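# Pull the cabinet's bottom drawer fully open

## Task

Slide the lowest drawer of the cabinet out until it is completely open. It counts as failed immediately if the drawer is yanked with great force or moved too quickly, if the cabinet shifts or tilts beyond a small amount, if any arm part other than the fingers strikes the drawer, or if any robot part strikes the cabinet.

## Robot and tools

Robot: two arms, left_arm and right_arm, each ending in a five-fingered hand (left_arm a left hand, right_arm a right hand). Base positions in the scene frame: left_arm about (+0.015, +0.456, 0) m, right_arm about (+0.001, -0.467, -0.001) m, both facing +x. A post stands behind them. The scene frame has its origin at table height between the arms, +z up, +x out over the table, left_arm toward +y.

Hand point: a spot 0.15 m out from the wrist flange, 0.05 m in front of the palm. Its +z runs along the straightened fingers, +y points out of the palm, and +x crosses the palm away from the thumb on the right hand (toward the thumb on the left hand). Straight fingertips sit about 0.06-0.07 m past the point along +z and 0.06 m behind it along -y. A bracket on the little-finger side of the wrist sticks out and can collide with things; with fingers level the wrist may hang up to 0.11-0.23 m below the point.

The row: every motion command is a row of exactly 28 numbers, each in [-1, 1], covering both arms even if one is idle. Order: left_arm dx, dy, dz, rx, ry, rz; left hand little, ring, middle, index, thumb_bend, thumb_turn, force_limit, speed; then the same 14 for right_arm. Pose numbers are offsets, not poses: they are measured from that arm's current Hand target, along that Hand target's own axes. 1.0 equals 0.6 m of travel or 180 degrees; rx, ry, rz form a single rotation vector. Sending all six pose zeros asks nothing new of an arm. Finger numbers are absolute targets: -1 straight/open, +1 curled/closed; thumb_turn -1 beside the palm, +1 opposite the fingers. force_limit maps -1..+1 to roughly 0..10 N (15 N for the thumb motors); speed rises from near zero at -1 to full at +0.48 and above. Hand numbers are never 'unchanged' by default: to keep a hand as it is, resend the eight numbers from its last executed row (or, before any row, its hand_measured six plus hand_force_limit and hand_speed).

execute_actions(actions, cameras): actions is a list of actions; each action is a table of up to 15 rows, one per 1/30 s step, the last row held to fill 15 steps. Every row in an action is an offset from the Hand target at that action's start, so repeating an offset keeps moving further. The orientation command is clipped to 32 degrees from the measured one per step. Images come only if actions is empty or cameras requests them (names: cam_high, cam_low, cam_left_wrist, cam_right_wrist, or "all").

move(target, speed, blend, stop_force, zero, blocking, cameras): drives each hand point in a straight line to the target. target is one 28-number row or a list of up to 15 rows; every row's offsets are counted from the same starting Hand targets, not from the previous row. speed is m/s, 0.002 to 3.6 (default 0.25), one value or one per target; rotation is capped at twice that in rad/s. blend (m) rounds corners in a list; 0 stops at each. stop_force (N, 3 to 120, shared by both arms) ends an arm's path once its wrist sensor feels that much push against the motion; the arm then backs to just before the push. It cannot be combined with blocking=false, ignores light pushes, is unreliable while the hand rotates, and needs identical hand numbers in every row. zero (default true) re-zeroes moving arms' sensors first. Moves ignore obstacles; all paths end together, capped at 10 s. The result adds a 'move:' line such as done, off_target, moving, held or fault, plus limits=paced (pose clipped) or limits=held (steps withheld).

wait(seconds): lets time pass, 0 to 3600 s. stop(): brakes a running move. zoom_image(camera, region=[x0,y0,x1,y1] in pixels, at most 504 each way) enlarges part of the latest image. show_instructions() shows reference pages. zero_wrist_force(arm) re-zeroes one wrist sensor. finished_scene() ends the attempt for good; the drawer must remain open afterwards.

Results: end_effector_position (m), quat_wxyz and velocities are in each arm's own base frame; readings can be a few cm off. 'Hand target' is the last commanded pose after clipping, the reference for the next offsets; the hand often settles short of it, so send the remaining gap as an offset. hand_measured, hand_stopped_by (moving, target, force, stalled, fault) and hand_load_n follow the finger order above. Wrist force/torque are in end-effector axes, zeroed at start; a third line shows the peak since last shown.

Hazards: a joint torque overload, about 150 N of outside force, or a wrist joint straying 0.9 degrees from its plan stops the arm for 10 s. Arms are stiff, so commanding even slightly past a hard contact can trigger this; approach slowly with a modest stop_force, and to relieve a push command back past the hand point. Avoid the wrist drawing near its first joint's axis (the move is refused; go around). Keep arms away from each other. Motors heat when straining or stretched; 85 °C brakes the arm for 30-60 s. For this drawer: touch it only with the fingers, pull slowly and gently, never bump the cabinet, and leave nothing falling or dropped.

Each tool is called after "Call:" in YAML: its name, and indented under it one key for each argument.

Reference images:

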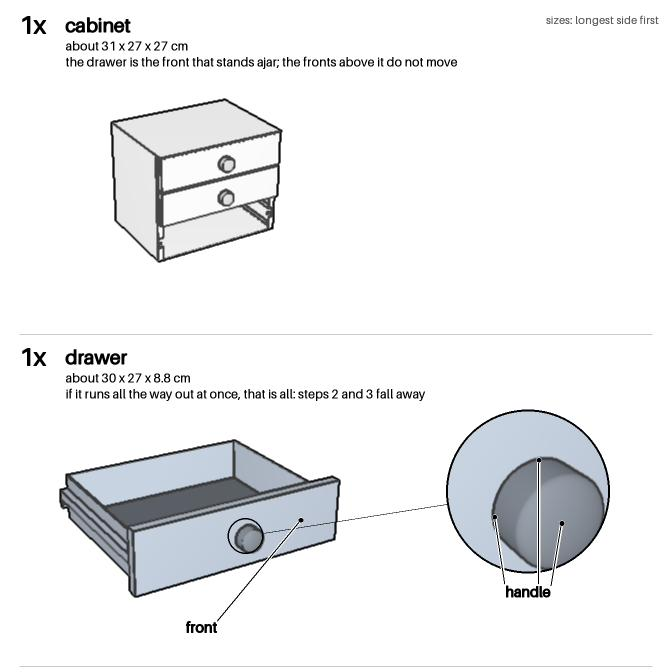

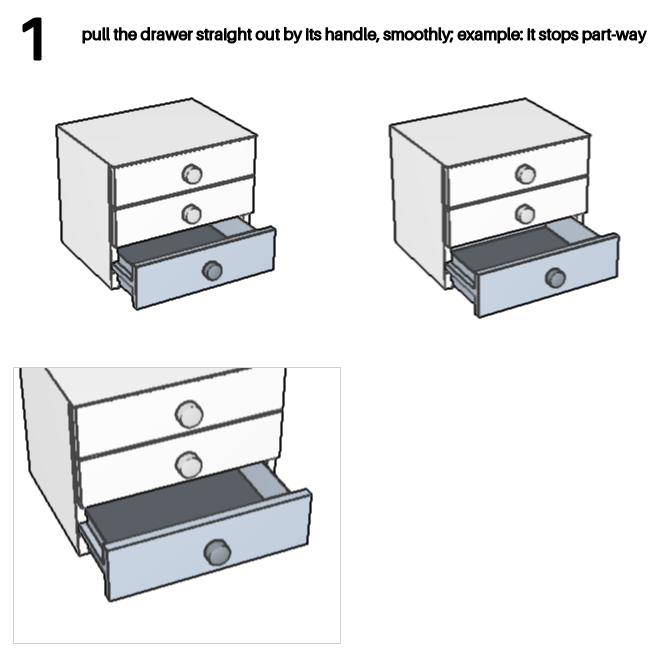

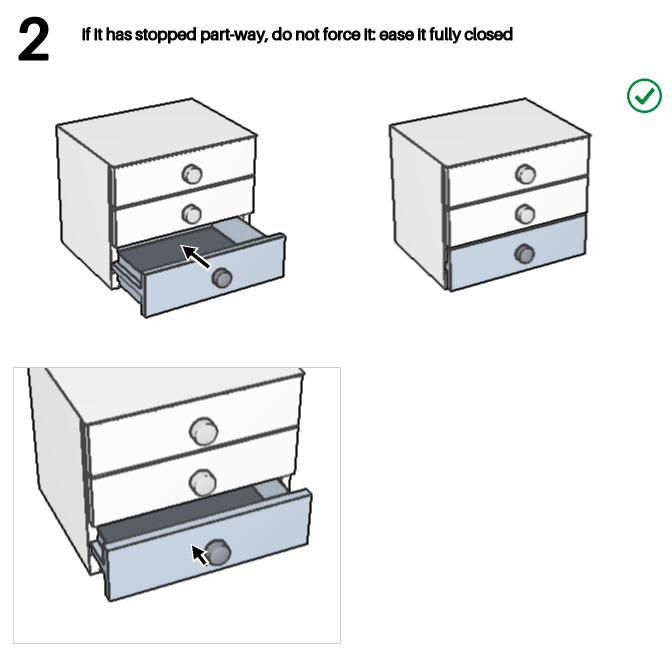

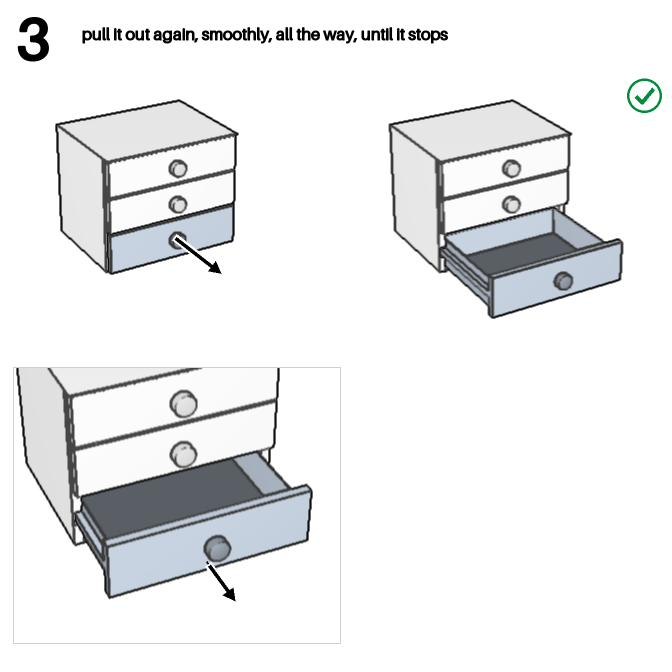

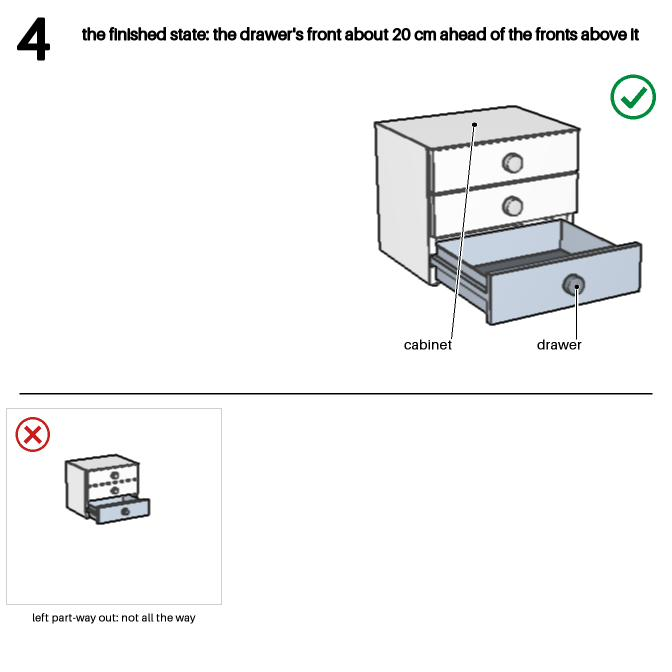

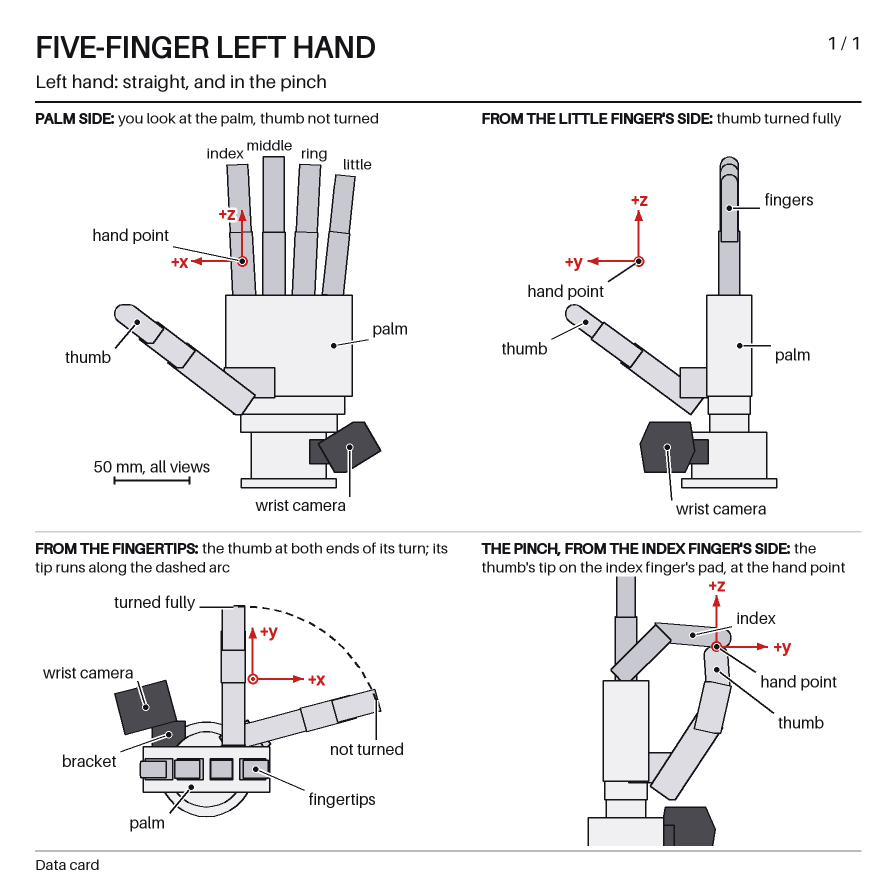

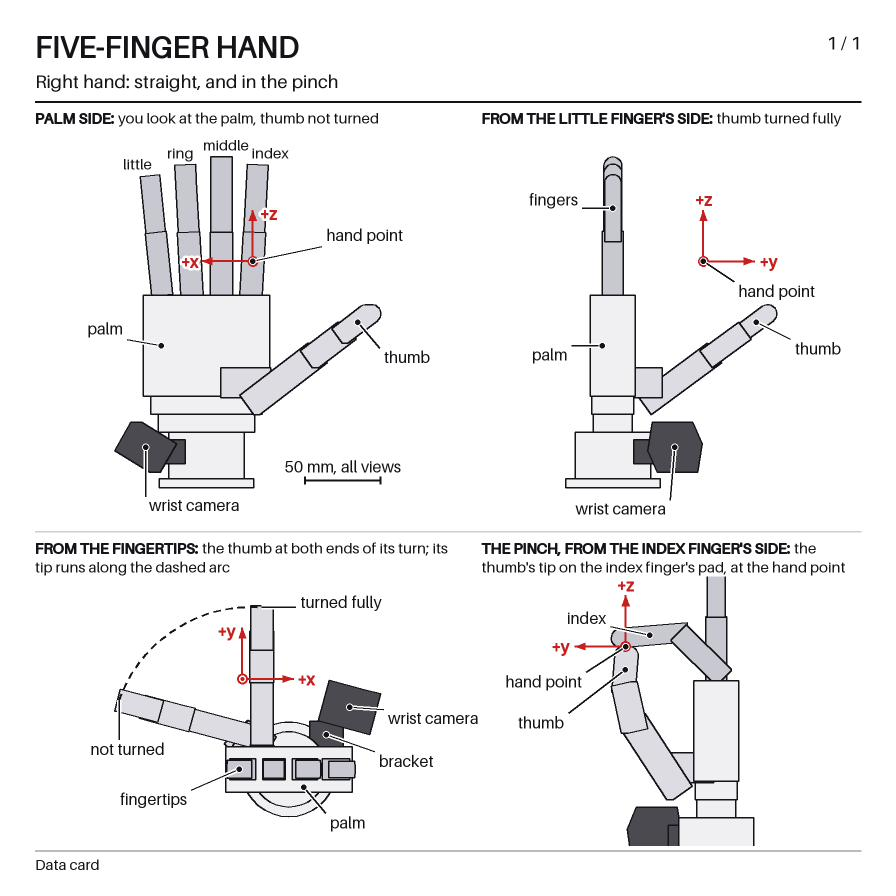

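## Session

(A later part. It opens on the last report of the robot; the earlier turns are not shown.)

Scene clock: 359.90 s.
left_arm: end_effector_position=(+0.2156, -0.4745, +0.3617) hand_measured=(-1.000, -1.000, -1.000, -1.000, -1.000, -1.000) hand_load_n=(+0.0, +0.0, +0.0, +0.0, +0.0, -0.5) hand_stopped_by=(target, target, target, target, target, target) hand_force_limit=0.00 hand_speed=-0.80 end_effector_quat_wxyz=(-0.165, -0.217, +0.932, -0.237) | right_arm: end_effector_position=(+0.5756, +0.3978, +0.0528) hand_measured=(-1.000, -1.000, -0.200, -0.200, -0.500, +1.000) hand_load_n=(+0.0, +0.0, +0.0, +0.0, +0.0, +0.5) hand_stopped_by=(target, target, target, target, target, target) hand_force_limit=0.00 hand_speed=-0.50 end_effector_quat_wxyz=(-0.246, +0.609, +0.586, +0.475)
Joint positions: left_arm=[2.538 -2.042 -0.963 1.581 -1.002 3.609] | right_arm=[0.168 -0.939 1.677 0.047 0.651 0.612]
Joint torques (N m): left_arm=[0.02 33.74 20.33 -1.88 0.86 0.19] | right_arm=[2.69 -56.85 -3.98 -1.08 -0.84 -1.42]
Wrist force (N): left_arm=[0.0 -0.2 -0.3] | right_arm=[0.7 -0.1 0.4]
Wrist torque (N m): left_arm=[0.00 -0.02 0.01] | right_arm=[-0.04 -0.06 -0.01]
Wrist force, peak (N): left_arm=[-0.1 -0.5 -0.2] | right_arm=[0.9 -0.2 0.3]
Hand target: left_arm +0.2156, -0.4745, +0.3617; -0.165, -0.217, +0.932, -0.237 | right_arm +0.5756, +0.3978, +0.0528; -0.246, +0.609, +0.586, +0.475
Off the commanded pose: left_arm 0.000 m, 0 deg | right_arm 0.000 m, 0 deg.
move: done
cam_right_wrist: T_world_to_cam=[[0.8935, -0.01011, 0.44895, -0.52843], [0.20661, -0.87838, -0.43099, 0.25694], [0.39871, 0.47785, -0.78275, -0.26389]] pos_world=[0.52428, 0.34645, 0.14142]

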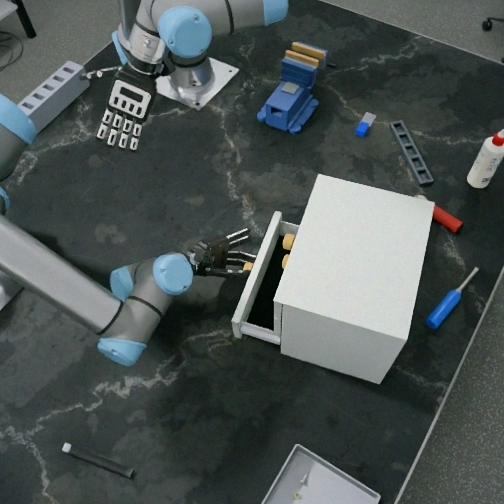

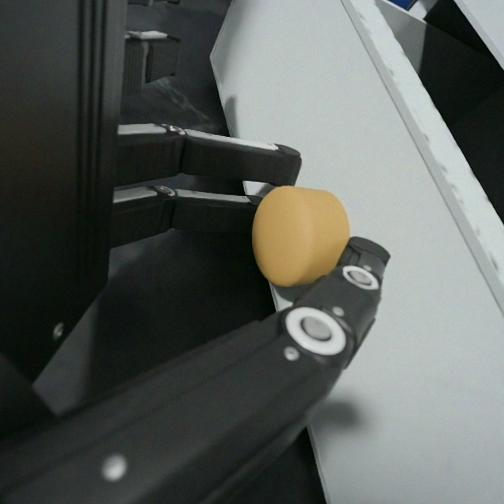

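Call:
move:
  target: [0,0,0,0,0,0,-1,-1,-1,-1,-1,-1,0,-0.8, 0,0.01,0.006,0,0,0,-1,-1,-0.2,-0.2,-0.5,1,0.0,-0.5]
  speed: 0.007
  stop_force: 3
  cameras: ["cam_high","cam_right_wrist"]

Call:
zoom_image:
  camera: "cam_right_wrist"
  region: [230, 150, 400, 320]

Call:
zoom_image:
  camera: "cam_high"
  region: [210, 220, 290, 300]

Scene clock: 365.93 s.
left_arm: end_effector_position=(+0.2156, -0.4745, +0.3617) hand_measured=(-1.000, -1.000, -1.000, -1.000, -1.000, -1.000) hand_load_n=(+0.0, +0.0, +0.0, +0.0, +0.0, +0.0) hand_stopped_by=(target, target, target, target, target, target) hand_force_limit=0.00 hand_speed=-0.80 end_effector_quat_wxyz=(-0.165, -0.217, +0.932, -0.237) | right_arm: end_effector_position=(+0.5782, +0.3985, +0.0528) hand_measured=(-1.000, -1.000, -0.200, -0.200, -0.500, +1.000) hand_load_n=(+0.0, +0.0, +0.0, +0.0, +0.0, +0.0) hand_stopped_by=(target, target, target, target, target, target) hand_force_limit=0.00 hand_speed=-0.50 end_effector_quat_wxyz=(-0.246, +0.609, +0.586, +0.475)
Joint positions: left_arm=[2.538 -2.042 -0.963 1.581 -1.002 3.609] | right_arm=[0.168 -0.935 1.668 0.05 0.652 0.612]
Joint torques (N m): left_arm=[-0.32 33.28 19.43 -1.63 0.94 -0.03] | right_arm=[-12.37 -57.46 -4.08 -0.99 -0.53 -1.28]
Wrist force (N): left_arm=[0.0 -0.2 0.0] | right_arm=[0.6 -0.1 0.2]
Wrist torque (N m): left_arm=[-0.03 0.00 0.00] | right_arm=[-0.01 -0.04 -0.02]
Wrist force, peak (N): left_arm=[0.0 -0.4 -0.5] | right_arm=[0.9 -5.4 -2.3]
Hand target: left_arm +0.2156, -0.4745, +0.3617; -0.165, -0.217, +0.932, -0.237 | right_arm +0.5782, +0.3985, +0.0528; -0.246, +0.609, +0.586, +0.475 (not the last commanded pose)
Off the commanded pose: left_arm 0.000 m, 0 deg | right_arm 0.004 m, 0 deg.
move: contact (right_arm)
cam_right_wrist: T_world_to_cam=[[0.89346, -0.01026, 0.44902, -0.53069], [0.20654, -0.87837, -0.43105, 0.25697], [0.39882, 0.47787, -0.78268, -0.2653]] pos_world=[0.52688, 0.34705, 0.14142]

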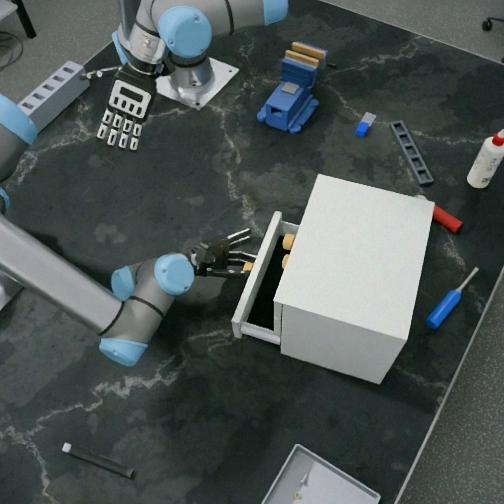

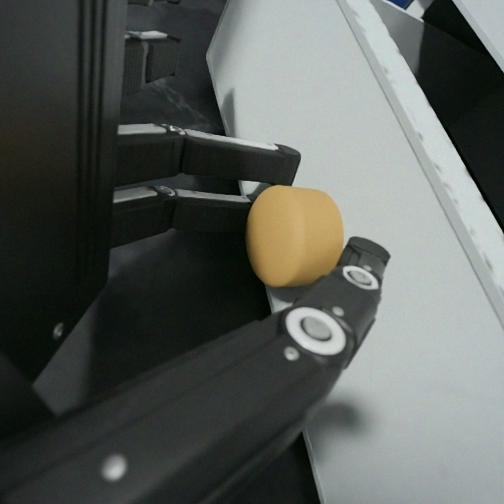

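Scaled by 2.965.

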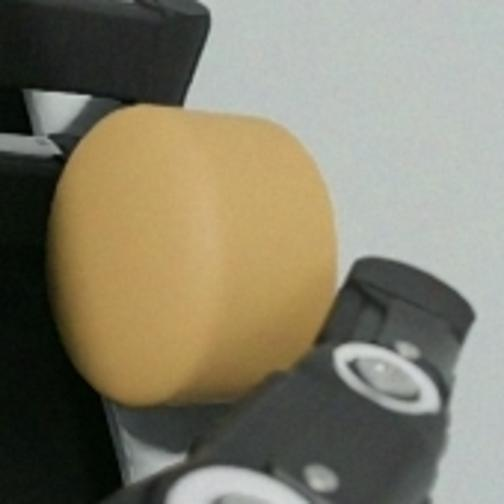

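Scaled by 6.300.

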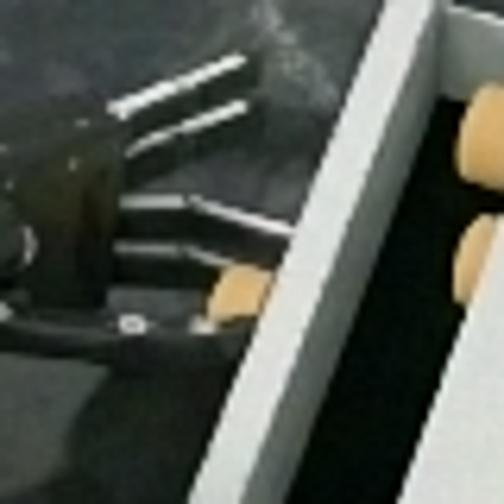

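Call:
move:
  target: [0,0,0,0,0,0,-1,-1,-1,-1,-1,-1,0,-0.8, 0,-0.0021,-0.0013,0,0,0,-1,-1,-0.2,-0.2,-0.5,1,0.0,-0.5]
  speed: 0.02

Call:
move:
  target: [0,0,0,0,0,0,-1,-1,-1,-1,-1,-1,0,-0.8, 0,0,0,0,0,0,-1,-1,0.2,0.2,-0.2,1,-0.7,-0.9]

Call:
move:
  target: [0,0,0,0,0,0,-1,-1,-1,-1,-1,-1,0,-0.8, 0,0,0,0,0,0,-1,-1,0.3,0.3,-0.1,1,0.2,-0.9]
  cameras: ["cam_right_wrist"]

Scene clock: 373.00 s.
left_arm: end_effector_position=(+0.2156, -0.4745, +0.3617) hand_measured=(-1.000, -1.000, -1.000, -1.000, -1.000, -1.000) hand_load_n=(+0.0, +0.0, +0.0, +0.0, +0.0, +0.0) hand_stopped_by=(target, target, target, target, target, target) hand_force_limit=0.00 hand_speed=-0.80 end_effector_quat_wxyz=(-0.165, -0.217, +0.932, -0.237) | right_arm: end_effector_position=(+0.5768, +0.3980, +0.0530) hand_measured=(-1.000, -1.000, -0.200, -0.200, -0.500, +1.000) hand_load_n=(+0.0, +0.0, +0.0, +0.0, +0.0, +0.5) hand_stopped_by=(target, target, target, target, target, target) hand_force_limit=0.00 hand_speed=-0.50 end_effector_quat_wxyz=(-0.246, +0.609, +0.586, +0.475)
Joint positions: left_arm=[2.538 -2.042 -0.963 1.581 -1.002 3.609] | right_arm=[0.168 -0.938 1.673 0.048 0.651 0.612]
Joint torques (N m): left_arm=[0.1 32.8 18.97 -1.89 0.73 -0.09] | right_arm=[-7.18 -31.57 -22.96 2.78 -2.74 -0.27]
Wrist force (N): left_arm=[0.1 -0.1 -0.2] | right_arm=[0.5 -0.1 0.2]
Wrist torque (N m): left_arm=[0.00 -0.02 0.01] | right_arm=[-0.02 -0.03 0.05]
Wrist force, peak (N): left_arm=[-0.1 -0.3 -0.5] | right_arm=[0.8 0.0 0.6]
Hand target: left_arm +0.2156, -0.4745, +0.3617; -0.165, -0.217, +0.932, -0.237 | right_arm +0.5768, +0.3981, +0.0529; -0.246, +0.609, +0.586, +0.475
Off the commanded pose: left_arm 0.000 m, 0 deg | right_arm 0.000 m, 0 deg.
move: done

Scene clock: 373.87 s.
left_arm: end_effector_position=(+0.2156, -0.4745, +0.3617) hand_measured=(-1.000, -1.000, -1.000, -1.000, -1.000, -1.000) hand_load_n=(+0.0, +0.0, +0.0, +0.0, +0.0, +0.0) hand_stopped_by=(target, target, target, target, target, target) hand_force_limit=0.00 hand_speed=-0.80 end_effector_quat_wxyz=(-0.165, -0.217, +0.932, -0.237) | right_arm: end_effector_position=(+0.5768, +0.3980, +0.0529) hand_measured=(-1.000, -1.000, -0.034, -0.034, -0.434, +1.000) hand_load_n=(+0.0, +0.0, +3.0, +1.5, +2.5, +0.0) hand_stopped_by=(target, target, force, force, force, target) hand_force_limit=-0.70 hand_speed=-0.90 end_effector_quat_wxyz=(-0.246, +0.609, +0.586, +0.475)
Joint positions: left_arm=[2.538 -2.042 -0.963 1.581 -1.002 3.609] | right_arm=[0.168 -0.937 1.673 0.048 0.651 0.612]
Joint torques (N m): left_arm=[-0.27 33.4 18.8 -1.88 1.01 -0.11] | right_arm=[3.92 -28.75 -21.23 3.12 -2.4 0.66]
Wrist force (N): left_arm=[0.0 -0.1 -0.3] | right_arm=[0.8 -0.1 2.2]
Wrist torque (N m): left_arm=[0.00 -0.01 0.00] | right_arm=[-0.15 -0.11 0.04]
Wrist force, peak (N): left_arm=[-0.3 -0.3 -0.4] | right_arm=[0.9 -0.2 2.4]
Hand target: left_arm +0.2156, -0.4745, +0.3617; -0.165, -0.217, +0.932, -0.237 | right_arm +0.5768, +0.3981, +0.0529; -0.246, +0.609, +0.586, +0.475
Off the commanded pose: left_arm 0.000 m, 0 deg | right_arm 0.000 m, 0 deg.
move: done

Scene clock: 374.37 s.
left_arm: end_effector_position=(+0.2156, -0.4745, +0.3617) hand_measured=(-1.000, -1.000, -1.000, -1.000, -1.000, -1.000) hand_load_n=(+0.0, +0.0, +0.0, +0.0, -0.5, +0.0) hand_stopped_by=(target, target, target, target, target, target) hand_force_limit=0.00 hand_speed=-0.80 end_effector_quat_wxyz=(-0.165, -0.217, +0.932, -0.237) | right_arm: end_effector_position=(+0.5768, +0.3980, +0.0528) hand_measured=(-1.000, -1.000, -0.018, -0.018, -0.420, +1.000) hand_load_n=(+0.0, +0.0, +8.5, +8.0, +8.5, +0.5) hand_stopped_by=(target, target, force, force, force, target) hand_force_limit=0.20 hand_speed=-0.90 end_effector_quat_wxyz=(-0.246, +0.609, +0.586, +0.475)
Joint positions: left_arm=[2.538 -2.042 -0.963 1.581 -1.002 3.609] | right_arm=[0.168 -0.937 1.673 0.048 0.651 0.612]
Joint torques (N m): left_arm=[-0.04 33.8 20.31 -1.77 0.92 -0.01] | right_arm=[9.75 -32.23 -19.58 3.1 -2.32 0.62]
Wrist force (N): left_arm=[0.2 -0.1 -0.4] | right_arm=[0.5 0.6 7.1]
Wrist torque (N m): left_arm=[0.01 -0.05 0.02] | right_arm=[-0.20 -0.20 0.05]
Wrist force, peak (N): left_arm=[-0.4 -0.2 -0.2] | right_arm=[0.3 -0.1 8.0]
Hand target: left_arm +0.2156, -0.4745, +0.3617; -0.165, -0.217, +0.932, -0.237 | right_arm +0.5768, +0.3981, +0.0529; -0.246, +0.609, +0.586, +0.475
Off the commanded pose: left_arm 0.000 m, 0 deg | right_arm 0.000 m, 0 deg.
move: done
cam_right_wrist: T_world_to_cam=[[0.89347, -0.0103, 0.449, -0.52943], [0.2065, -0.87837, -0.43107, 0.25693], [0.39882, 0.47787, -0.78268, -0.26454]] pos_world=[0.52548, 0.34665, 0.14142]

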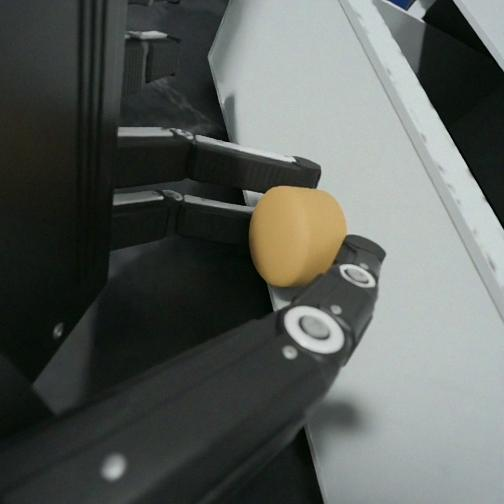

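Call:
move:
  target: [0,0,0,0,0,0,-1,-1,-1,-1,-1,-1,0,-0.8, 0,-0.0143,-0.0086,0,0,0,-1,-1,0.3,0.3,-0.1,1,0.2,-0.9]
  speed: 0.015
  stop_force: 12
  cameras: ["cam_high","cam_right_wrist"]

Scene clock: 379.90 s.
left_arm: end_effector_position=(+0.2156, -0.4745, +0.3617) hand_measured=(-1.000, -1.000, -1.000, -1.000, -1.000, -1.000) hand_load_n=(+0.0, +0.0, +0.0, +0.0, +0.0, +0.0) hand_stopped_by=(target, target, target, target, target, target) hand_force_limit=0.00 hand_speed=-0.80 end_effector_quat_wxyz=(-0.165, -0.217, +0.932, -0.237) | right_arm: end_effector_position=(+0.5672, +0.3953, +0.0529) hand_measured=(-1.000, -1.000, -0.018, -0.018, -0.420, +1.000) hand_load_n=(+0.0, +0.0, +9.5, +8.5, +7.5, +0.0) hand_stopped_by=(target, target, force, force, force, target) hand_force_limit=0.20 hand_speed=-0.90 end_effector_quat_wxyz=(-0.246, +0.609, +0.586, +0.475)
Joint positions: left_arm=[2.538 -2.042 -0.963 1.581 -1.002 3.609] | right_arm=[0.166 -0.955 1.706 0.035 0.65 0.609]
Joint torques (N m): left_arm=[-0.22 33.83 18.91 -1.79 1.1 -0.2] | right_arm=[-6.93 -29.26 -23.53 2.41 0.99 0.68]
Wrist force (N): left_arm=[-0.1 -0.3 -0.2] | right_arm=[1.6 -5.4 6.8]
Wrist torque (N m): left_arm=[-0.03 0.00 0.00] | right_arm=[-0.41 -0.26 0.10]
Wrist force, peak (N): left_arm=[-0.1 -0.5 -0.3] | right_arm=[2.8 -1.1 8.9]
Hand target: left_arm +0.2156, -0.4745, +0.3617; -0.165, -0.217, +0.932, -0.237 | right_arm +0.5672, +0.3953, +0.0529; -0.246, +0.609, +0.586, +0.475
Off the commanded pose: left_arm 0.000 m, 0 deg | right_arm 0.000 m, 0 deg.
move: done
cam_right_wrist: T_world_to_cam=[[0.89347, -0.0103, 0.449, -0.52084], [0.2065, -0.87837, -0.43107, 0.25652], [0.39882, 0.47787, -0.78268, -0.25926]] pos_world=[0.51578, 0.34385, 0.14152]

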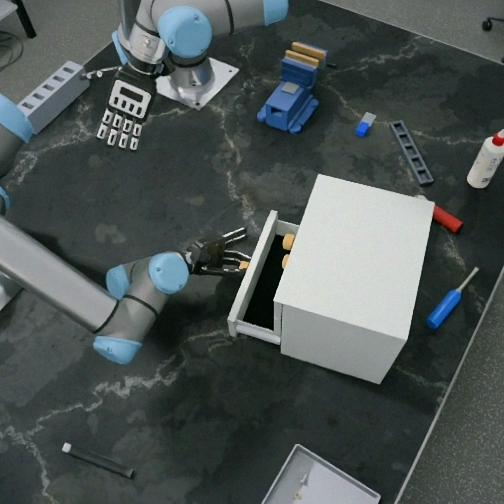

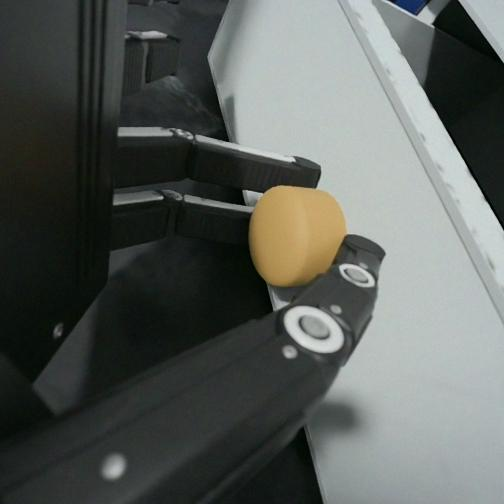

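Call:
move:
  target: [0,0,0,0,0,0,-1,-1,-1,-1,-1,-1,0,-0.8, 0,-0.1785,-0.1073,0,0,0,-1,-1,0.3,0.3,-0.1,1,0.2,-0.9]
  speed: 0.03
  stop_force: 9
  cameras: ["cam_high","cam_right_wrist"]

Scene clock: 390.43 s.
left_arm: end_effector_position=(+0.2156, -0.4745, +0.3617) hand_measured=(-1.000, -1.000, -1.000, -1.000, -1.000, -1.000) hand_load_n=(+0.0, +0.0, +0.0, +0.0, +0.0, +0.0) hand_stopped_by=(target, target, target, target, target, target) hand_force_limit=0.00 hand_speed=-0.80 end_effector_quat_wxyz=(-0.165, -0.217, +0.932, -0.237) | right_arm: end_effector_position=(+0.4471, +0.3608, +0.0529) hand_measured=(-1.000, -1.000, -0.018, -0.016, -0.418, +1.000) hand_load_n=(+0.0, +0.0, +0.0, +0.0, +0.0, +0.0) hand_stopped_by=(target, target, force, force, force, target) hand_force_limit=0.20 hand_speed=-0.90 end_effector_quat_wxyz=(-0.246, +0.609, +0.586, +0.475)
Joint positions: left_arm=[2.538 -2.042 -0.963 1.581 -1.002 3.609] | right_arm=[0.123 -1.16 2.086 -0.098 0.62 0.558]
Joint torques (N m): left_arm=[-0.21 33.67 20.28 -1.91 0.84 0.1] | right_arm=[12.37 -16.09 -20.49 3.18 0.89 0.94]
Wrist force (N): left_arm=[0.1 -0.2 -0.1] | right_arm=[0.6 0.5 0.2]
Wrist torque (N m): left_arm=[-0.02 -0.02 0.01] | right_arm=[0.06 -0.03 0.20]
Wrist force, peak (N): left_arm=[-0.1 -0.4 -0.5] | right_arm=[4.2 -1.2 14.8]
Hand target: left_arm +0.2156, -0.4745, +0.3617; -0.165, -0.217, +0.932, -0.237 | right_arm +0.4471, +0.3608, +0.0529; -0.246, +0.609, +0.586, +0.475
Off the commanded pose: left_arm 0.000 m, 0 deg | right_arm 0.000 m, 0 deg.
move: done
cam_right_wrist: T_world_to_cam=[[0.89347, -0.0103, 0.449, -0.41389], [0.2065, -0.87837, -0.43107, 0.2511], [0.39882, 0.47787, -0.78268, -0.19492]] pos_world=[0.39568, 0.30945, 0.14152]

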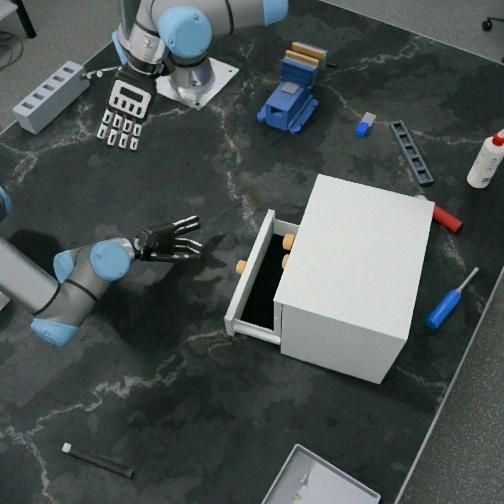

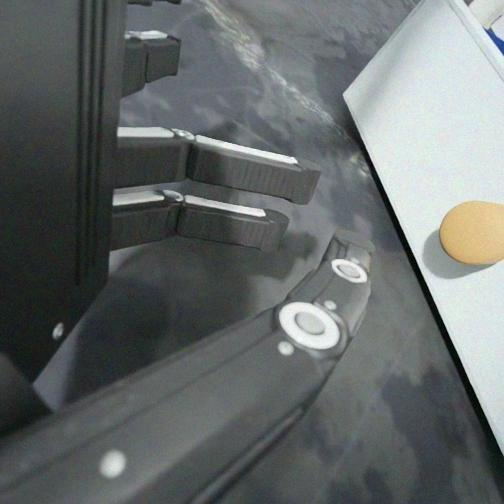

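Call:
zoom_image:
  camera: "cam_high"
  region: [215, 200, 305, 290]

Scaled by 5.600.

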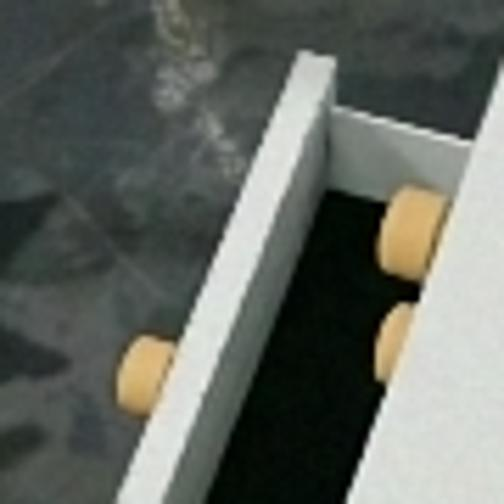

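Call:
move:
  target: [0,0,0,0,0,0,-1,-1,-1,-1,-1,-1,0,-0.8, 0,0.1543,0.0927,0,0,0,-1,-1,-0.2,-0.2,-0.5,1,0.2,-0.3]
  speed: 0.08

Call:
move:
  target: [0,0,0,0,0,0,-1,-1,-1,-1,-1,-1,0,-0.8, 0,0.0243,0.0146,0,0,0,-1,-1,-0.2,-0.2,-0.5,1,0.2,-0.3]
  speed: 0.01
  stop_force: 3
  cameras: ["cam_high","cam_right_wrist"]

Scene clock: 410.60 s.
left_arm: end_effector_position=(+0.2156, -0.4745, +0.3617) hand_measured=(-1.000, -1.000, -1.000, -1.000, -1.000, -1.000) hand_load_n=(+0.0, +0.0, +0.0, +0.0, +0.0, +0.0) hand_stopped_by=(target, target, target, target, target, target) hand_force_limit=0.00 hand_speed=-0.80 end_effector_quat_wxyz=(-0.165, -0.217, +0.932, -0.237) | right_arm: end_effector_position=(+0.5507, +0.3907, +0.0527) hand_measured=(-1.000, -1.000, -0.200, -0.200, -0.500, +1.000) hand_load_n=(+0.0, +0.0, +0.0, +0.0, +0.0, +0.5) hand_stopped_by=(target, target, target, target, target, target) hand_force_limit=0.20 hand_speed=-0.30 end_effector_quat_wxyz=(-0.246, +0.609, +0.586, +0.475)
Joint positions: left_arm=[2.538 -2.042 -0.963 1.581 -1.002 3.609] | right_arm=[0.161 -0.984 1.761 0.014 0.647 0.604]
Joint torques (N m): left_arm=[0.44 33.66 20.76 -1.92 1.16 0.1] | right_arm=[-11.44 -52.36 -21.36 -0.79 -2.46 -1.65]
Wrist force (N): left_arm=[0.0 -0.4 -0.2] | right_arm=[0.6 0.5 0.2]
Wrist torque (N m): left_arm=[-0.05 -0.01 0.01] | right_arm=[0.07 -0.02 0.05]
Wrist force, peak (N): left_arm=[-0.4 -0.3 -0.3] | right_arm=[0.5 1.3 0.5]
Hand target: left_arm +0.2156, -0.4745, +0.3617; -0.165, -0.217, +0.932, -0.237 | right_arm +0.5509, +0.3906, +0.0529; -0.246, +0.609, +0.586, +0.475
Off the commanded pose: left_arm 0.000 m, 0 deg | right_arm 0.000 m, 0 deg.
move: done

Scene clock: 413.17 s.
left_arm: end_effector_position=(+0.2156, -0.4745, +0.3617) hand_measured=(-1.000, -1.000, -1.000, -1.000, -1.000, -1.000) hand_load_n=(+0.0, +0.5, +0.0, -0.5, +0.0, +0.0) hand_stopped_by=(target, target, target, target, target, target) hand_force_limit=0.00 hand_speed=-0.80 end_effector_quat_wxyz=(-0.165, -0.217, +0.932, -0.237) | right_arm: end_effector_position=(+0.5621, +0.3938, +0.0529) hand_measured=(-1.000, -1.000, -0.200, -0.200, -0.500, +1.000) hand_load_n=(+0.0, +0.0, +0.5, +0.0, +0.0, +0.5) hand_stopped_by=(target, target, target, target, target, target) hand_force_limit=0.20 hand_speed=-0.30 end_effector_quat_wxyz=(-0.246, +0.609, +0.586, +0.475)
Joint positions: left_arm=[2.538 -2.042 -0.963 1.581 -1.002 3.609] | right_arm=[0.164 -0.964 1.723 0.028 0.649 0.608]
Joint torques (N m): left_arm=[0.53 33.62 19.3 -1.92 0.88 0.12] | right_arm=[-12.86 -56.17 -3.61 -0.87 -2.4 -1.39]
Wrist force (N): left_arm=[-0.1 -0.2 -0.3] | right_arm=[0.7 0.5 0.2]
Wrist torque (N m): left_arm=[0.00 0.00 0.00] | right_arm=[0.07 -0.03 0.01]
Wrist force, peak (N): left_arm=[-0.1 -0.4 -0.4] | right_arm=[0.8 -4.4 -2.1]
Hand target: left_arm +0.2156, -0.4745, +0.3617; -0.165, -0.217, +0.932, -0.237 | right_arm +0.5621, +0.3938, +0.0529; -0.246, +0.609, +0.586, +0.475 (not the last commanded pose)
Off the commanded pose: left_arm 0.000 m, 0 deg | right_arm 0.005 m, 0 deg.
move: contact (right_arm)
cam_right_wrist: T_world_to_cam=[[0.89344, -0.01034, 0.44907, -0.51636], [0.2065, -0.87838, -0.43105, 0.25633], [0.39891, 0.47785, -0.78264, -0.25664]] pos_world=[0.51078, 0.34245, 0.14152]

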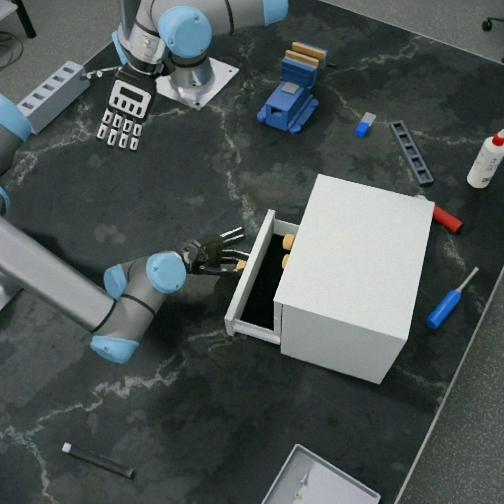

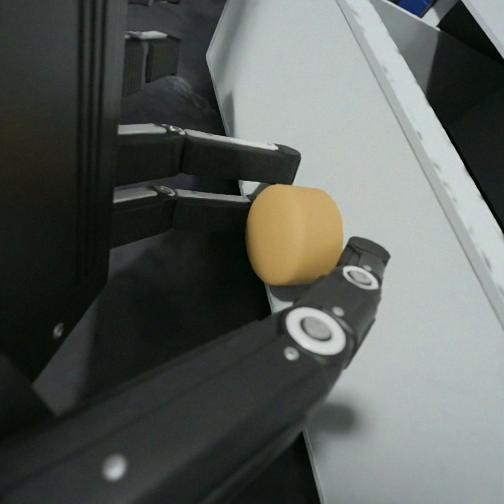

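Call:
move:
  target: [0,0,0,0,0,0,-1,-1,-1,-1,-1,-1,0,-0.8, 0,-0.0021,-0.0013,0,0,0,-1,-1,-0.2,-0.2,-0.5,1,0.2,-0.3]
  speed: 0.02

Call:
move:
  target: [0,0,0,0,0,0,-1,-1,-1,-1,-1,-1,0,-0.8, 0,0,0,0,0,0,-1,-1,0.2,0.2,-0.2,1,-0.7,-0.9]

Call:
move:
  target: [0,0,0,0,0,0,-1,-1,-1,-1,-1,-1,0,-0.8, 0,0,0,0,0,0,-1,-1,0.3,0.3,-0.1,1,0.3,-0.9]
  cameras: ["cam_right_wrist"]

Call:
move:
  target: [0,0,0,0,0,0,-1,-1,-1,-1,-1,-1,0,-0.8, 0,-0.0143,-0.0086,0,0,0,-1,-1,0.3,0.3,-0.1,1,0.3,-0.9]
  speed: 0.01
  stop_force: 6
  cameras: ["cam_high","cam_right_wrist"]

Scene clock: 429.13 s.
left_arm: end_effector_position=(+0.2156, -0.4745, +0.3617) hand_measured=(-1.000, -1.000, -1.000, -1.000, -1.000, -1.000) hand_load_n=(+0.0, +0.0, +0.0, +0.0, +0.0, -0.5) hand_stopped_by=(target, target, target, target, target, target) hand_force_limit=0.00 hand_speed=-0.80 end_effector_quat_wxyz=(-0.165, -0.217, +0.932, -0.237) | right_arm: end_effector_position=(+0.5607, +0.3934, +0.0530) hand_measured=(-1.000, -1.000, -0.200, -0.200, -0.500, +1.000) hand_load_n=(+0.0, +0.0, +0.0, +0.0, +0.0, +0.0) hand_stopped_by=(target, target, target, target, target, target) hand_force_limit=0.20 hand_speed=-0.30 end_effector_quat_wxyz=(-0.246, +0.609, +0.586, +0.475)
Joint positions: left_arm=[2.538 -2.042 -0.963 1.581 -1.002 3.609] | right_arm=[0.164 -0.967 1.728 0.026 0.648 0.607]
Joint torques (N m): left_arm=[-0.88 34.09 19.18 -1.7 1.12 -0.04] | right_arm=[-7.76 -30.18 -22.49 2.82 -2.6 -0.1]
Wrist force (N): left_arm=[-0.1 0.0 -0.3] | right_arm=[0.4 0.6 0.1]
Wrist torque (N m): left_arm=[0.02 -0.01 0.00] | right_arm=[0.09 0.01 0.09]
Wrist force, peak (N): left_arm=[-0.3 -0.2 -0.4] | right_arm=[0.8 0.6 0.3]
Hand target: left_arm +0.2156, -0.4745, +0.3617; -0.165, -0.217, +0.932, -0.237 | right_arm +0.5607, +0.3934, +0.0529; -0.246, +0.609, +0.586, +0.475
Off the commanded pose: left_arm 0.000 m, 0 deg | right_arm 0.000 m, 0 deg.
move: done

Scene clock: 430.00 s.
left_arm: end_effector_position=(+0.2156, -0.4745, +0.3617) hand_measured=(-1.000, -1.000, -1.000, -1.000, -1.000, -1.000) hand_load_n=(+0.0, +0.0, +0.0, +0.0, +0.0, +0.0) hand_stopped_by=(target, target, target, target, target, target) hand_force_limit=0.00 hand_speed=-0.80 end_effector_quat_wxyz=(-0.165, -0.217, +0.932, -0.237) | right_arm: end_effector_position=(+0.5607, +0.3934, +0.0529) hand_measured=(-1.000, -1.000, -0.042, -0.034, -0.424, +1.000) hand_load_n=(+0.0, +0.0, +2.0, +4.0, +2.5, +0.5) hand_stopped_by=(target, target, force, force, force, target) hand_force_limit=-0.70 hand_speed=-0.90 end_effector_quat_wxyz=(-0.246, +0.609, +0.586, +0.475)
Joint positions: left_arm=[2.538 -2.042 -0.963 1.581 -1.002 3.609] | right_arm=[0.164 -0.966 1.728 0.026 0.648 0.607]
Joint torques (N m): left_arm=[-0.02 34.49 18.64 -1.63 0.97 -0.1] | right_arm=[4.52 -27.18 -21.35 2.98 -1.51 0.43]
Wrist force (N): left_arm=[0.0 -0.3 -0.2] | right_arm=[0.7 -0.1 2.9]
Wrist torque (N m): left_arm=[-0.01 -0.01 0.01] | right_arm=[-0.11 -0.09 0.09]
Wrist force, peak (N): left_arm=[-0.1 -0.3 -0.4] | right_arm=[0.7 0.1 3.0]
Hand target: left_arm +0.2156, -0.4745, +0.3617; -0.165, -0.217, +0.932, -0.237 | right_arm +0.5607, +0.3934, +0.0529; -0.246, +0.609, +0.586, +0.475
Off the commanded pose: left_arm 0.000 m, 0 deg | right_arm 0.000 m, 0 deg.
move: done

Scene clock: 430.50 s.
left_arm: end_effector_position=(+0.2156, -0.4745, +0.3617) hand_measured=(-1.000, -1.000, -1.000, -1.000, -1.000, -1.000) hand_load_n=(+0.0, +0.0, +0.0, +0.0, +0.0, +0.0) hand_stopped_by=(target, target, target, target, target, target) hand_force_limit=0.00 hand_speed=-0.80 end_effector_quat_wxyz=(-0.165, -0.217, +0.932, -0.237) | right_arm: end_effector_position=(+0.5607, +0.3934, +0.0529) hand_measured=(-1.000, -1.000, -0.026, -0.026, -0.406, +1.000) hand_load_n=(+0.0, +0.0, +8.5, +7.0, +9.5, +0.5) hand_stopped_by=(target, target, force, force, force, target) hand_force_limit=0.30 hand_speed=-0.90 end_effector_quat_wxyz=(-0.246, +0.609, +0.586, +0.475)
Joint positions: left_arm=[2.538 -2.042 -0.963 1.581 -1.002 3.609] | right_arm=[0.164 -0.966 1.728 0.026 0.648 0.607]
Joint torques (N m): left_arm=[0.71 34.36 19.82 -1.83 1.2 0.17] | right_arm=[11.21 -29.7 -20.74 2.98 -0.77 0.7]
Wrist force (N): left_arm=[-0.1 -0.3 -0.1] | right_arm=[0.7 1.4 6.2]
Wrist torque (N m): left_arm=[-0.03 0.01 0.00] | right_arm=[-0.06 -0.17 0.11]
Wrist force, peak (N): left_arm=[-0.1 -0.3 -0.2] | right_arm=[0.7 0.0 6.9]
Hand target: left_arm +0.2156, -0.4745, +0.3617; -0.165, -0.217, +0.932, -0.237 | right_arm +0.5607, +0.3934, +0.0529; -0.246, +0.609, +0.586, +0.475
Off the commanded pose: left_arm 0.000 m, 0 deg | right_arm 0.000 m, 0 deg.
move: done
cam_right_wrist: T_world_to_cam=[[0.89344, -0.01034, 0.44907, -0.51512], [0.2065, -0.87838, -0.43105, 0.25618], [0.39891, 0.47785, -0.78264, -0.25584]] pos_world=[0.50938, 0.34195, 0.14152]

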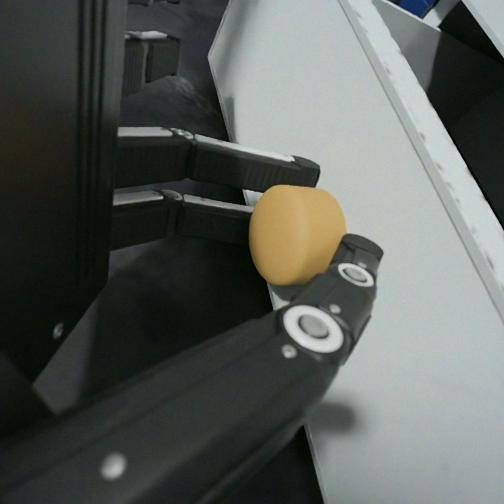

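Scene clock: 432.63 s.
left_arm: end_effector_position=(+0.2156, -0.4745, +0.3617) hand_measured=(-1.000, -1.000, -1.000, -1.000, -1.000, -1.000) hand_load_n=(+0.0, +0.0, +0.0, +0.0, +0.0, +0.0) hand_stopped_by=(target, target, target, target, target, target) hand_force_limit=0.00 hand_speed=-0.80 end_effector_quat_wxyz=(-0.165, -0.217, +0.932, -0.237) | right_arm: end_effector_position=(+0.5511, +0.3906, +0.0529) hand_measured=(-1.000, -1.000, -0.028, -0.026, -0.406, +1.000) hand_load_n=(+0.0, -0.5, +12.0, +8.0, +8.0, +1.0) hand_stopped_by=(target, target, force, force, force, target) hand_force_limit=0.30 hand_speed=-0.90 end_effector_quat_wxyz=(-0.246, +0.609, +0.586, +0.475)
Joint positions: left_arm=[2.538 -2.042 -0.963 1.581 -1.002 3.609] | right_arm=[0.161 -0.984 1.76 0.014 0.647 0.604]
Joint torques (N m): left_arm=[0.09 33.51 19.45 -1.62 1.08 -0.02] | right_arm=[-7.11 -27.49 -22.12 3.25 -0.31 0.68]
Wrist force (N): left_arm=[-0.2 -0.1 -0.3] | right_arm=[1.8 -1.6 8.9]
Wrist torque (N m): left_arm=[0.00 0.01 -0.01] | right_arm=[-0.28 -0.26 0.15]
Wrist force, peak (N): left_arm=[-0.1 -0.4 -0.4] | right_arm=[3.8 2.3 10.3]
Hand target: left_arm +0.2156, -0.4745, +0.3617; -0.165, -0.217, +0.932, -0.237 | right_arm +0.5511, +0.3906, +0.0529; -0.246, +0.609, +0.586, +0.475
Off the commanded pose: left_arm 0.000 m, 0 deg | right_arm 0.000 m, 0 deg.
move: done
cam_right_wrist: T_world_to_cam=[[0.89344, -0.01034, 0.44907, -0.50648], [0.2065, -0.87838, -0.43105, 0.25581], [0.39891, 0.47785, -0.78264, -0.25068]] pos_world=[0.49968, 0.33925, 0.14152]

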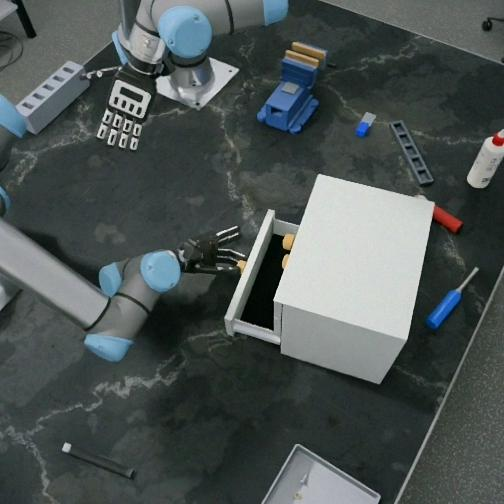

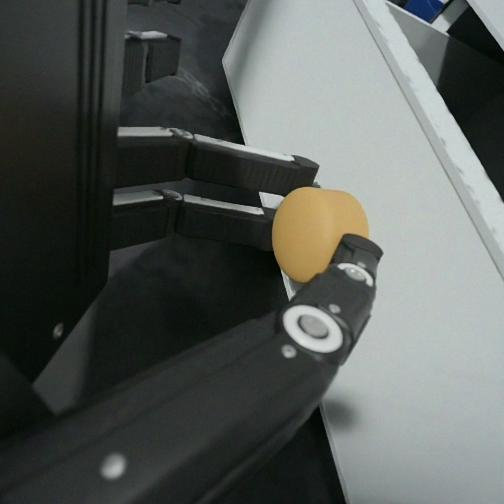

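Call:
move:
  target: [0,0,0,0,0,0,-1,-1,-1,-1,-1,-1,0,-0.8, 0,0.0243,0.0146,0,0,0,-1,-1,0.3,0.3,-0.1,1,0.3,-0.9]
  speed: 0.015
  stop_force: 12
  cameras: ["cam_high","cam_right_wrist"]

Scene clock: 446.73 s.
left_arm: end_effector_position=(+0.2156, -0.4745, +0.3617) hand_measured=(-1.000, -1.000, -1.000, -1.000, -1.000, -1.000) hand_load_n=(+0.0, +0.0, +0.0, +0.0, +0.0, +0.0) hand_stopped_by=(target, target, target, target, target, target) hand_force_limit=0.00 hand_speed=-0.80 end_effector_quat_wxyz=(-0.165, -0.217, +0.932, -0.237) | right_arm: end_effector_position=(+0.5674, +0.3953, +0.0529) hand_measured=(-1.000, -1.000, -0.028, -0.026, -0.406, +1.000) hand_load_n=(+0.0, +0.0, +10.0, +5.5, +9.5, +1.0) hand_stopped_by=(target, target, force, force, force, target) hand_force_limit=0.30 hand_speed=-0.90 end_effector_quat_wxyz=(-0.246, +0.609, +0.586, +0.475)
Joint positions: left_arm=[2.538 -2.042 -0.963 1.581 -1.002 3.609] | right_arm=[0.166 -0.954 1.705 0.036 0.65 0.609]
Joint torques (N m): left_arm=[-0.26 33.12 19.9 -1.68 1.02 -0.2] | right_arm=[1.09 -56.28 -4.8 -0.96 -1.74 -1.33]
Wrist force (N): left_arm=[-0.1 0.1 -0.3] | right_arm=[1.0 0.3 0.4]
Wrist torque (N m): left_arm=[0.04 0.00 -0.01] | right_arm=[-0.02 -0.14 0.02]
Wrist force, peak (N): left_arm=[-0.1 -0.4 -0.5] | right_arm=[1.3 -9.3 1.2]
Hand target: left_arm +0.2156, -0.4745, +0.3617; -0.165, -0.217, +0.932, -0.237 | right_arm +0.5674, +0.3953, +0.0529; -0.246, +0.609, +0.586, +0.475
Off the commanded pose: left_arm 0.000 m, 0 deg | right_arm 0.000 m, 0 deg.
move: done
cam_right_wrist: T_world_to_cam=[[0.89343, -0.0103, 0.44909, -0.52109], [0.20654, -0.87838, -0.43103, 0.25653], [0.39891, 0.47785, -0.78264, -0.25947]] pos_world=[0.51608, 0.34395, 0.14152]

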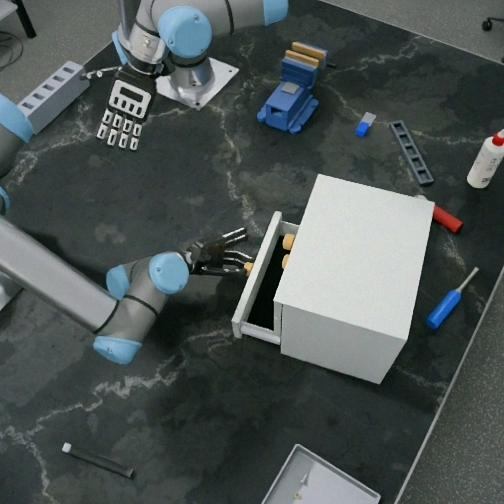

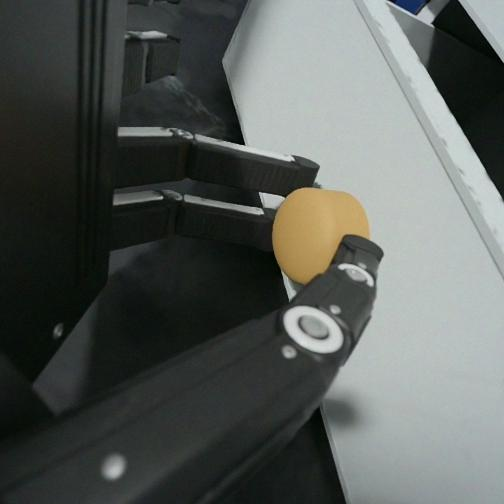

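Call:
move:
  target: [0,0,0,0,0,0,-1,-1,-1,-1,-1,-1,0,-0.8, 0,0.1,0.0601,0,0,0,-1,-1,0.3,0.3,-0.1,1,0.3,-0.9]
  speed: 0.04
  stop_force: 12
  cameras: ["cam_high","cam_right_wrist"]

Scene clock: 452.87 s.
left_arm: end_effector_position=(+0.2156, -0.4745, +0.3617) hand_measured=(-1.000, -1.000, -1.000, -1.000, -1.000, -1.000) hand_load_n=(+0.0, +0.0, +0.0, +0.0, -0.5, +0.0) hand_stopped_by=(target, target, target, target, target, target) hand_force_limit=0.00 hand_speed=-0.80 end_effector_quat_wxyz=(-0.165, -0.217, +0.932, -0.237) | right_arm: end_effector_position=(+0.6347, +0.4147, +0.0529) hand_measured=(-1.000, -1.000, -0.026, -0.026, -0.408, +1.000) hand_load_n=(+0.0, +0.0, +1.5, +0.0, +20.0, +4.0) hand_stopped_by=(target, target, force, force, force, target) hand_force_limit=0.30 hand_speed=-0.90 end_effector_quat_wxyz=(-0.246, +0.609, +0.586, +0.475)
Joint positions: left_arm=[2.538 -2.042 -0.963 1.581 -1.002 3.609] | right_arm=[0.18 -0.828 1.464 0.137 0.66 0.626]
Joint torques (N m): left_arm=[0.22 34.48 19.12 -1.76 1.35 0.14] | right_arm=[-0.25 -59.49 -5.1 -0.11 -4.41 -1.59]
Wrist force (N): left_arm=[-0.3 -0.2 -0.2] | right_arm=[-1.5 9.4 -9.2]
Wrist torque (N m): left_arm=[-0.01 0.04 -0.02] | right_arm=[0.34 0.12 0.13]
Wrist force, peak (N): left_arm=[-0.1 -0.5 -0.1] | right_arm=[-1.9 6.4 -15.1]
Hand target: left_arm +0.2156, -0.4745, +0.3617; -0.165, -0.217, +0.932, -0.237 | right_arm +0.6347, +0.4146, +0.0529; -0.246, +0.609, +0.586, +0.475
Off the commanded pose: left_arm 0.000 m, 0 deg | right_arm 0.000 m, 0 deg.
move: done
cam_right_wrist: T_world_to_cam=[[0.89345, -0.01022, 0.44904, -0.58093], [0.20658, -0.87837, -0.43103, 0.25953], [0.39882, 0.47787, -0.78268, -0.29553]] pos_world=[0.58328, 0.36325, 0.14142]

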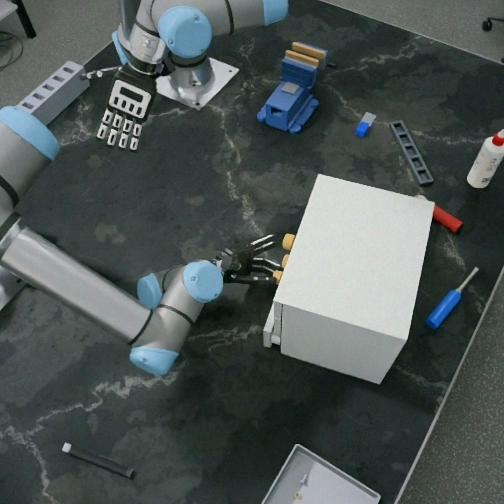

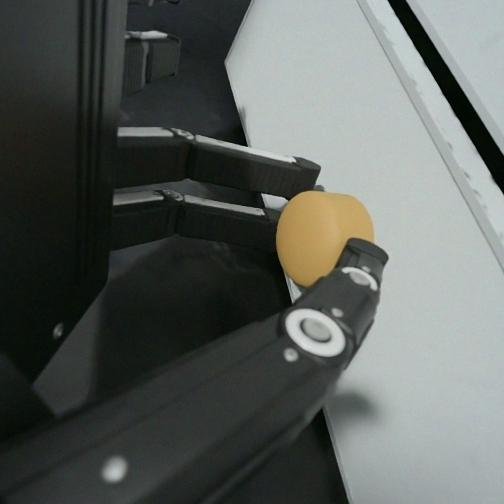

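Call:
move:
  target: [0,0,0,0,0,0,-1,-1,-1,-1,-1,-1,0,-0.8, -0.00108,0.00097,-0.00161,0,0,0,-1,-1,0.3,0.3,-0.1,1,0.3,-0.9]
  speed: 0.02

Scene clock: 464.17 s.
left_arm: end_effector_position=(+0.2156, -0.4745, +0.3617) hand_measured=(-1.000, -1.000, -1.000, -1.000, -1.000, -1.000) hand_load_n=(+0.0, +0.0, +0.0, +0.0, +0.0, +0.0) hand_stopped_by=(target, target, target, target, target, target) hand_force_limit=0.00 hand_speed=-0.80 end_effector_quat_wxyz=(-0.165, -0.217, +0.932, -0.237) | right_arm: end_effector_position=(+0.6351, +0.4133, +0.0529) hand_measured=(-1.000, -1.000, -0.026, -0.026, -0.408, +1.000) hand_load_n=(+0.0, +0.0, +6.5, +2.5, +14.5, +1.5) hand_stopped_by=(target, target, force, force, force, target) hand_force_limit=0.30 hand_speed=-0.90 end_effector_quat_wxyz=(-0.246, +0.609, +0.586, +0.475)
Joint positions: left_arm=[2.538 -2.042 -0.963 1.581 -1.002 3.609] | right_arm=[0.178 -0.828 1.464 0.139 0.658 0.624]
Joint torques (N m): left_arm=[0.05 34.04 20.03 -1.71 1.29 0.19] | right_arm=[12.55 -36.91 -7.59 0.8 1.52 1.19]
Wrist force (N): left_arm=[0.1 -0.1 -0.2] | right_arm=[4.4 2.6 0.4]
Wrist torque (N m): left_arm=[0.00 -0.02 0.01] | right_arm=[-0.12 -0.27 0.18]
Wrist force, peak (N): left_arm=[-0.2 -0.2 -0.5] | right_arm=[-1.6 9.4 -9.3]
Hand target: left_arm +0.2156, -0.4745, +0.3617; -0.165, -0.217, +0.932, -0.237 | right_arm +0.6351, +0.4134, +0.0529; -0.246, +0.609, +0.586, +0.475
Off the commanded pose: left_arm 0.000 m, 0 deg | right_arm 0.000 m, 0 deg.
move: done


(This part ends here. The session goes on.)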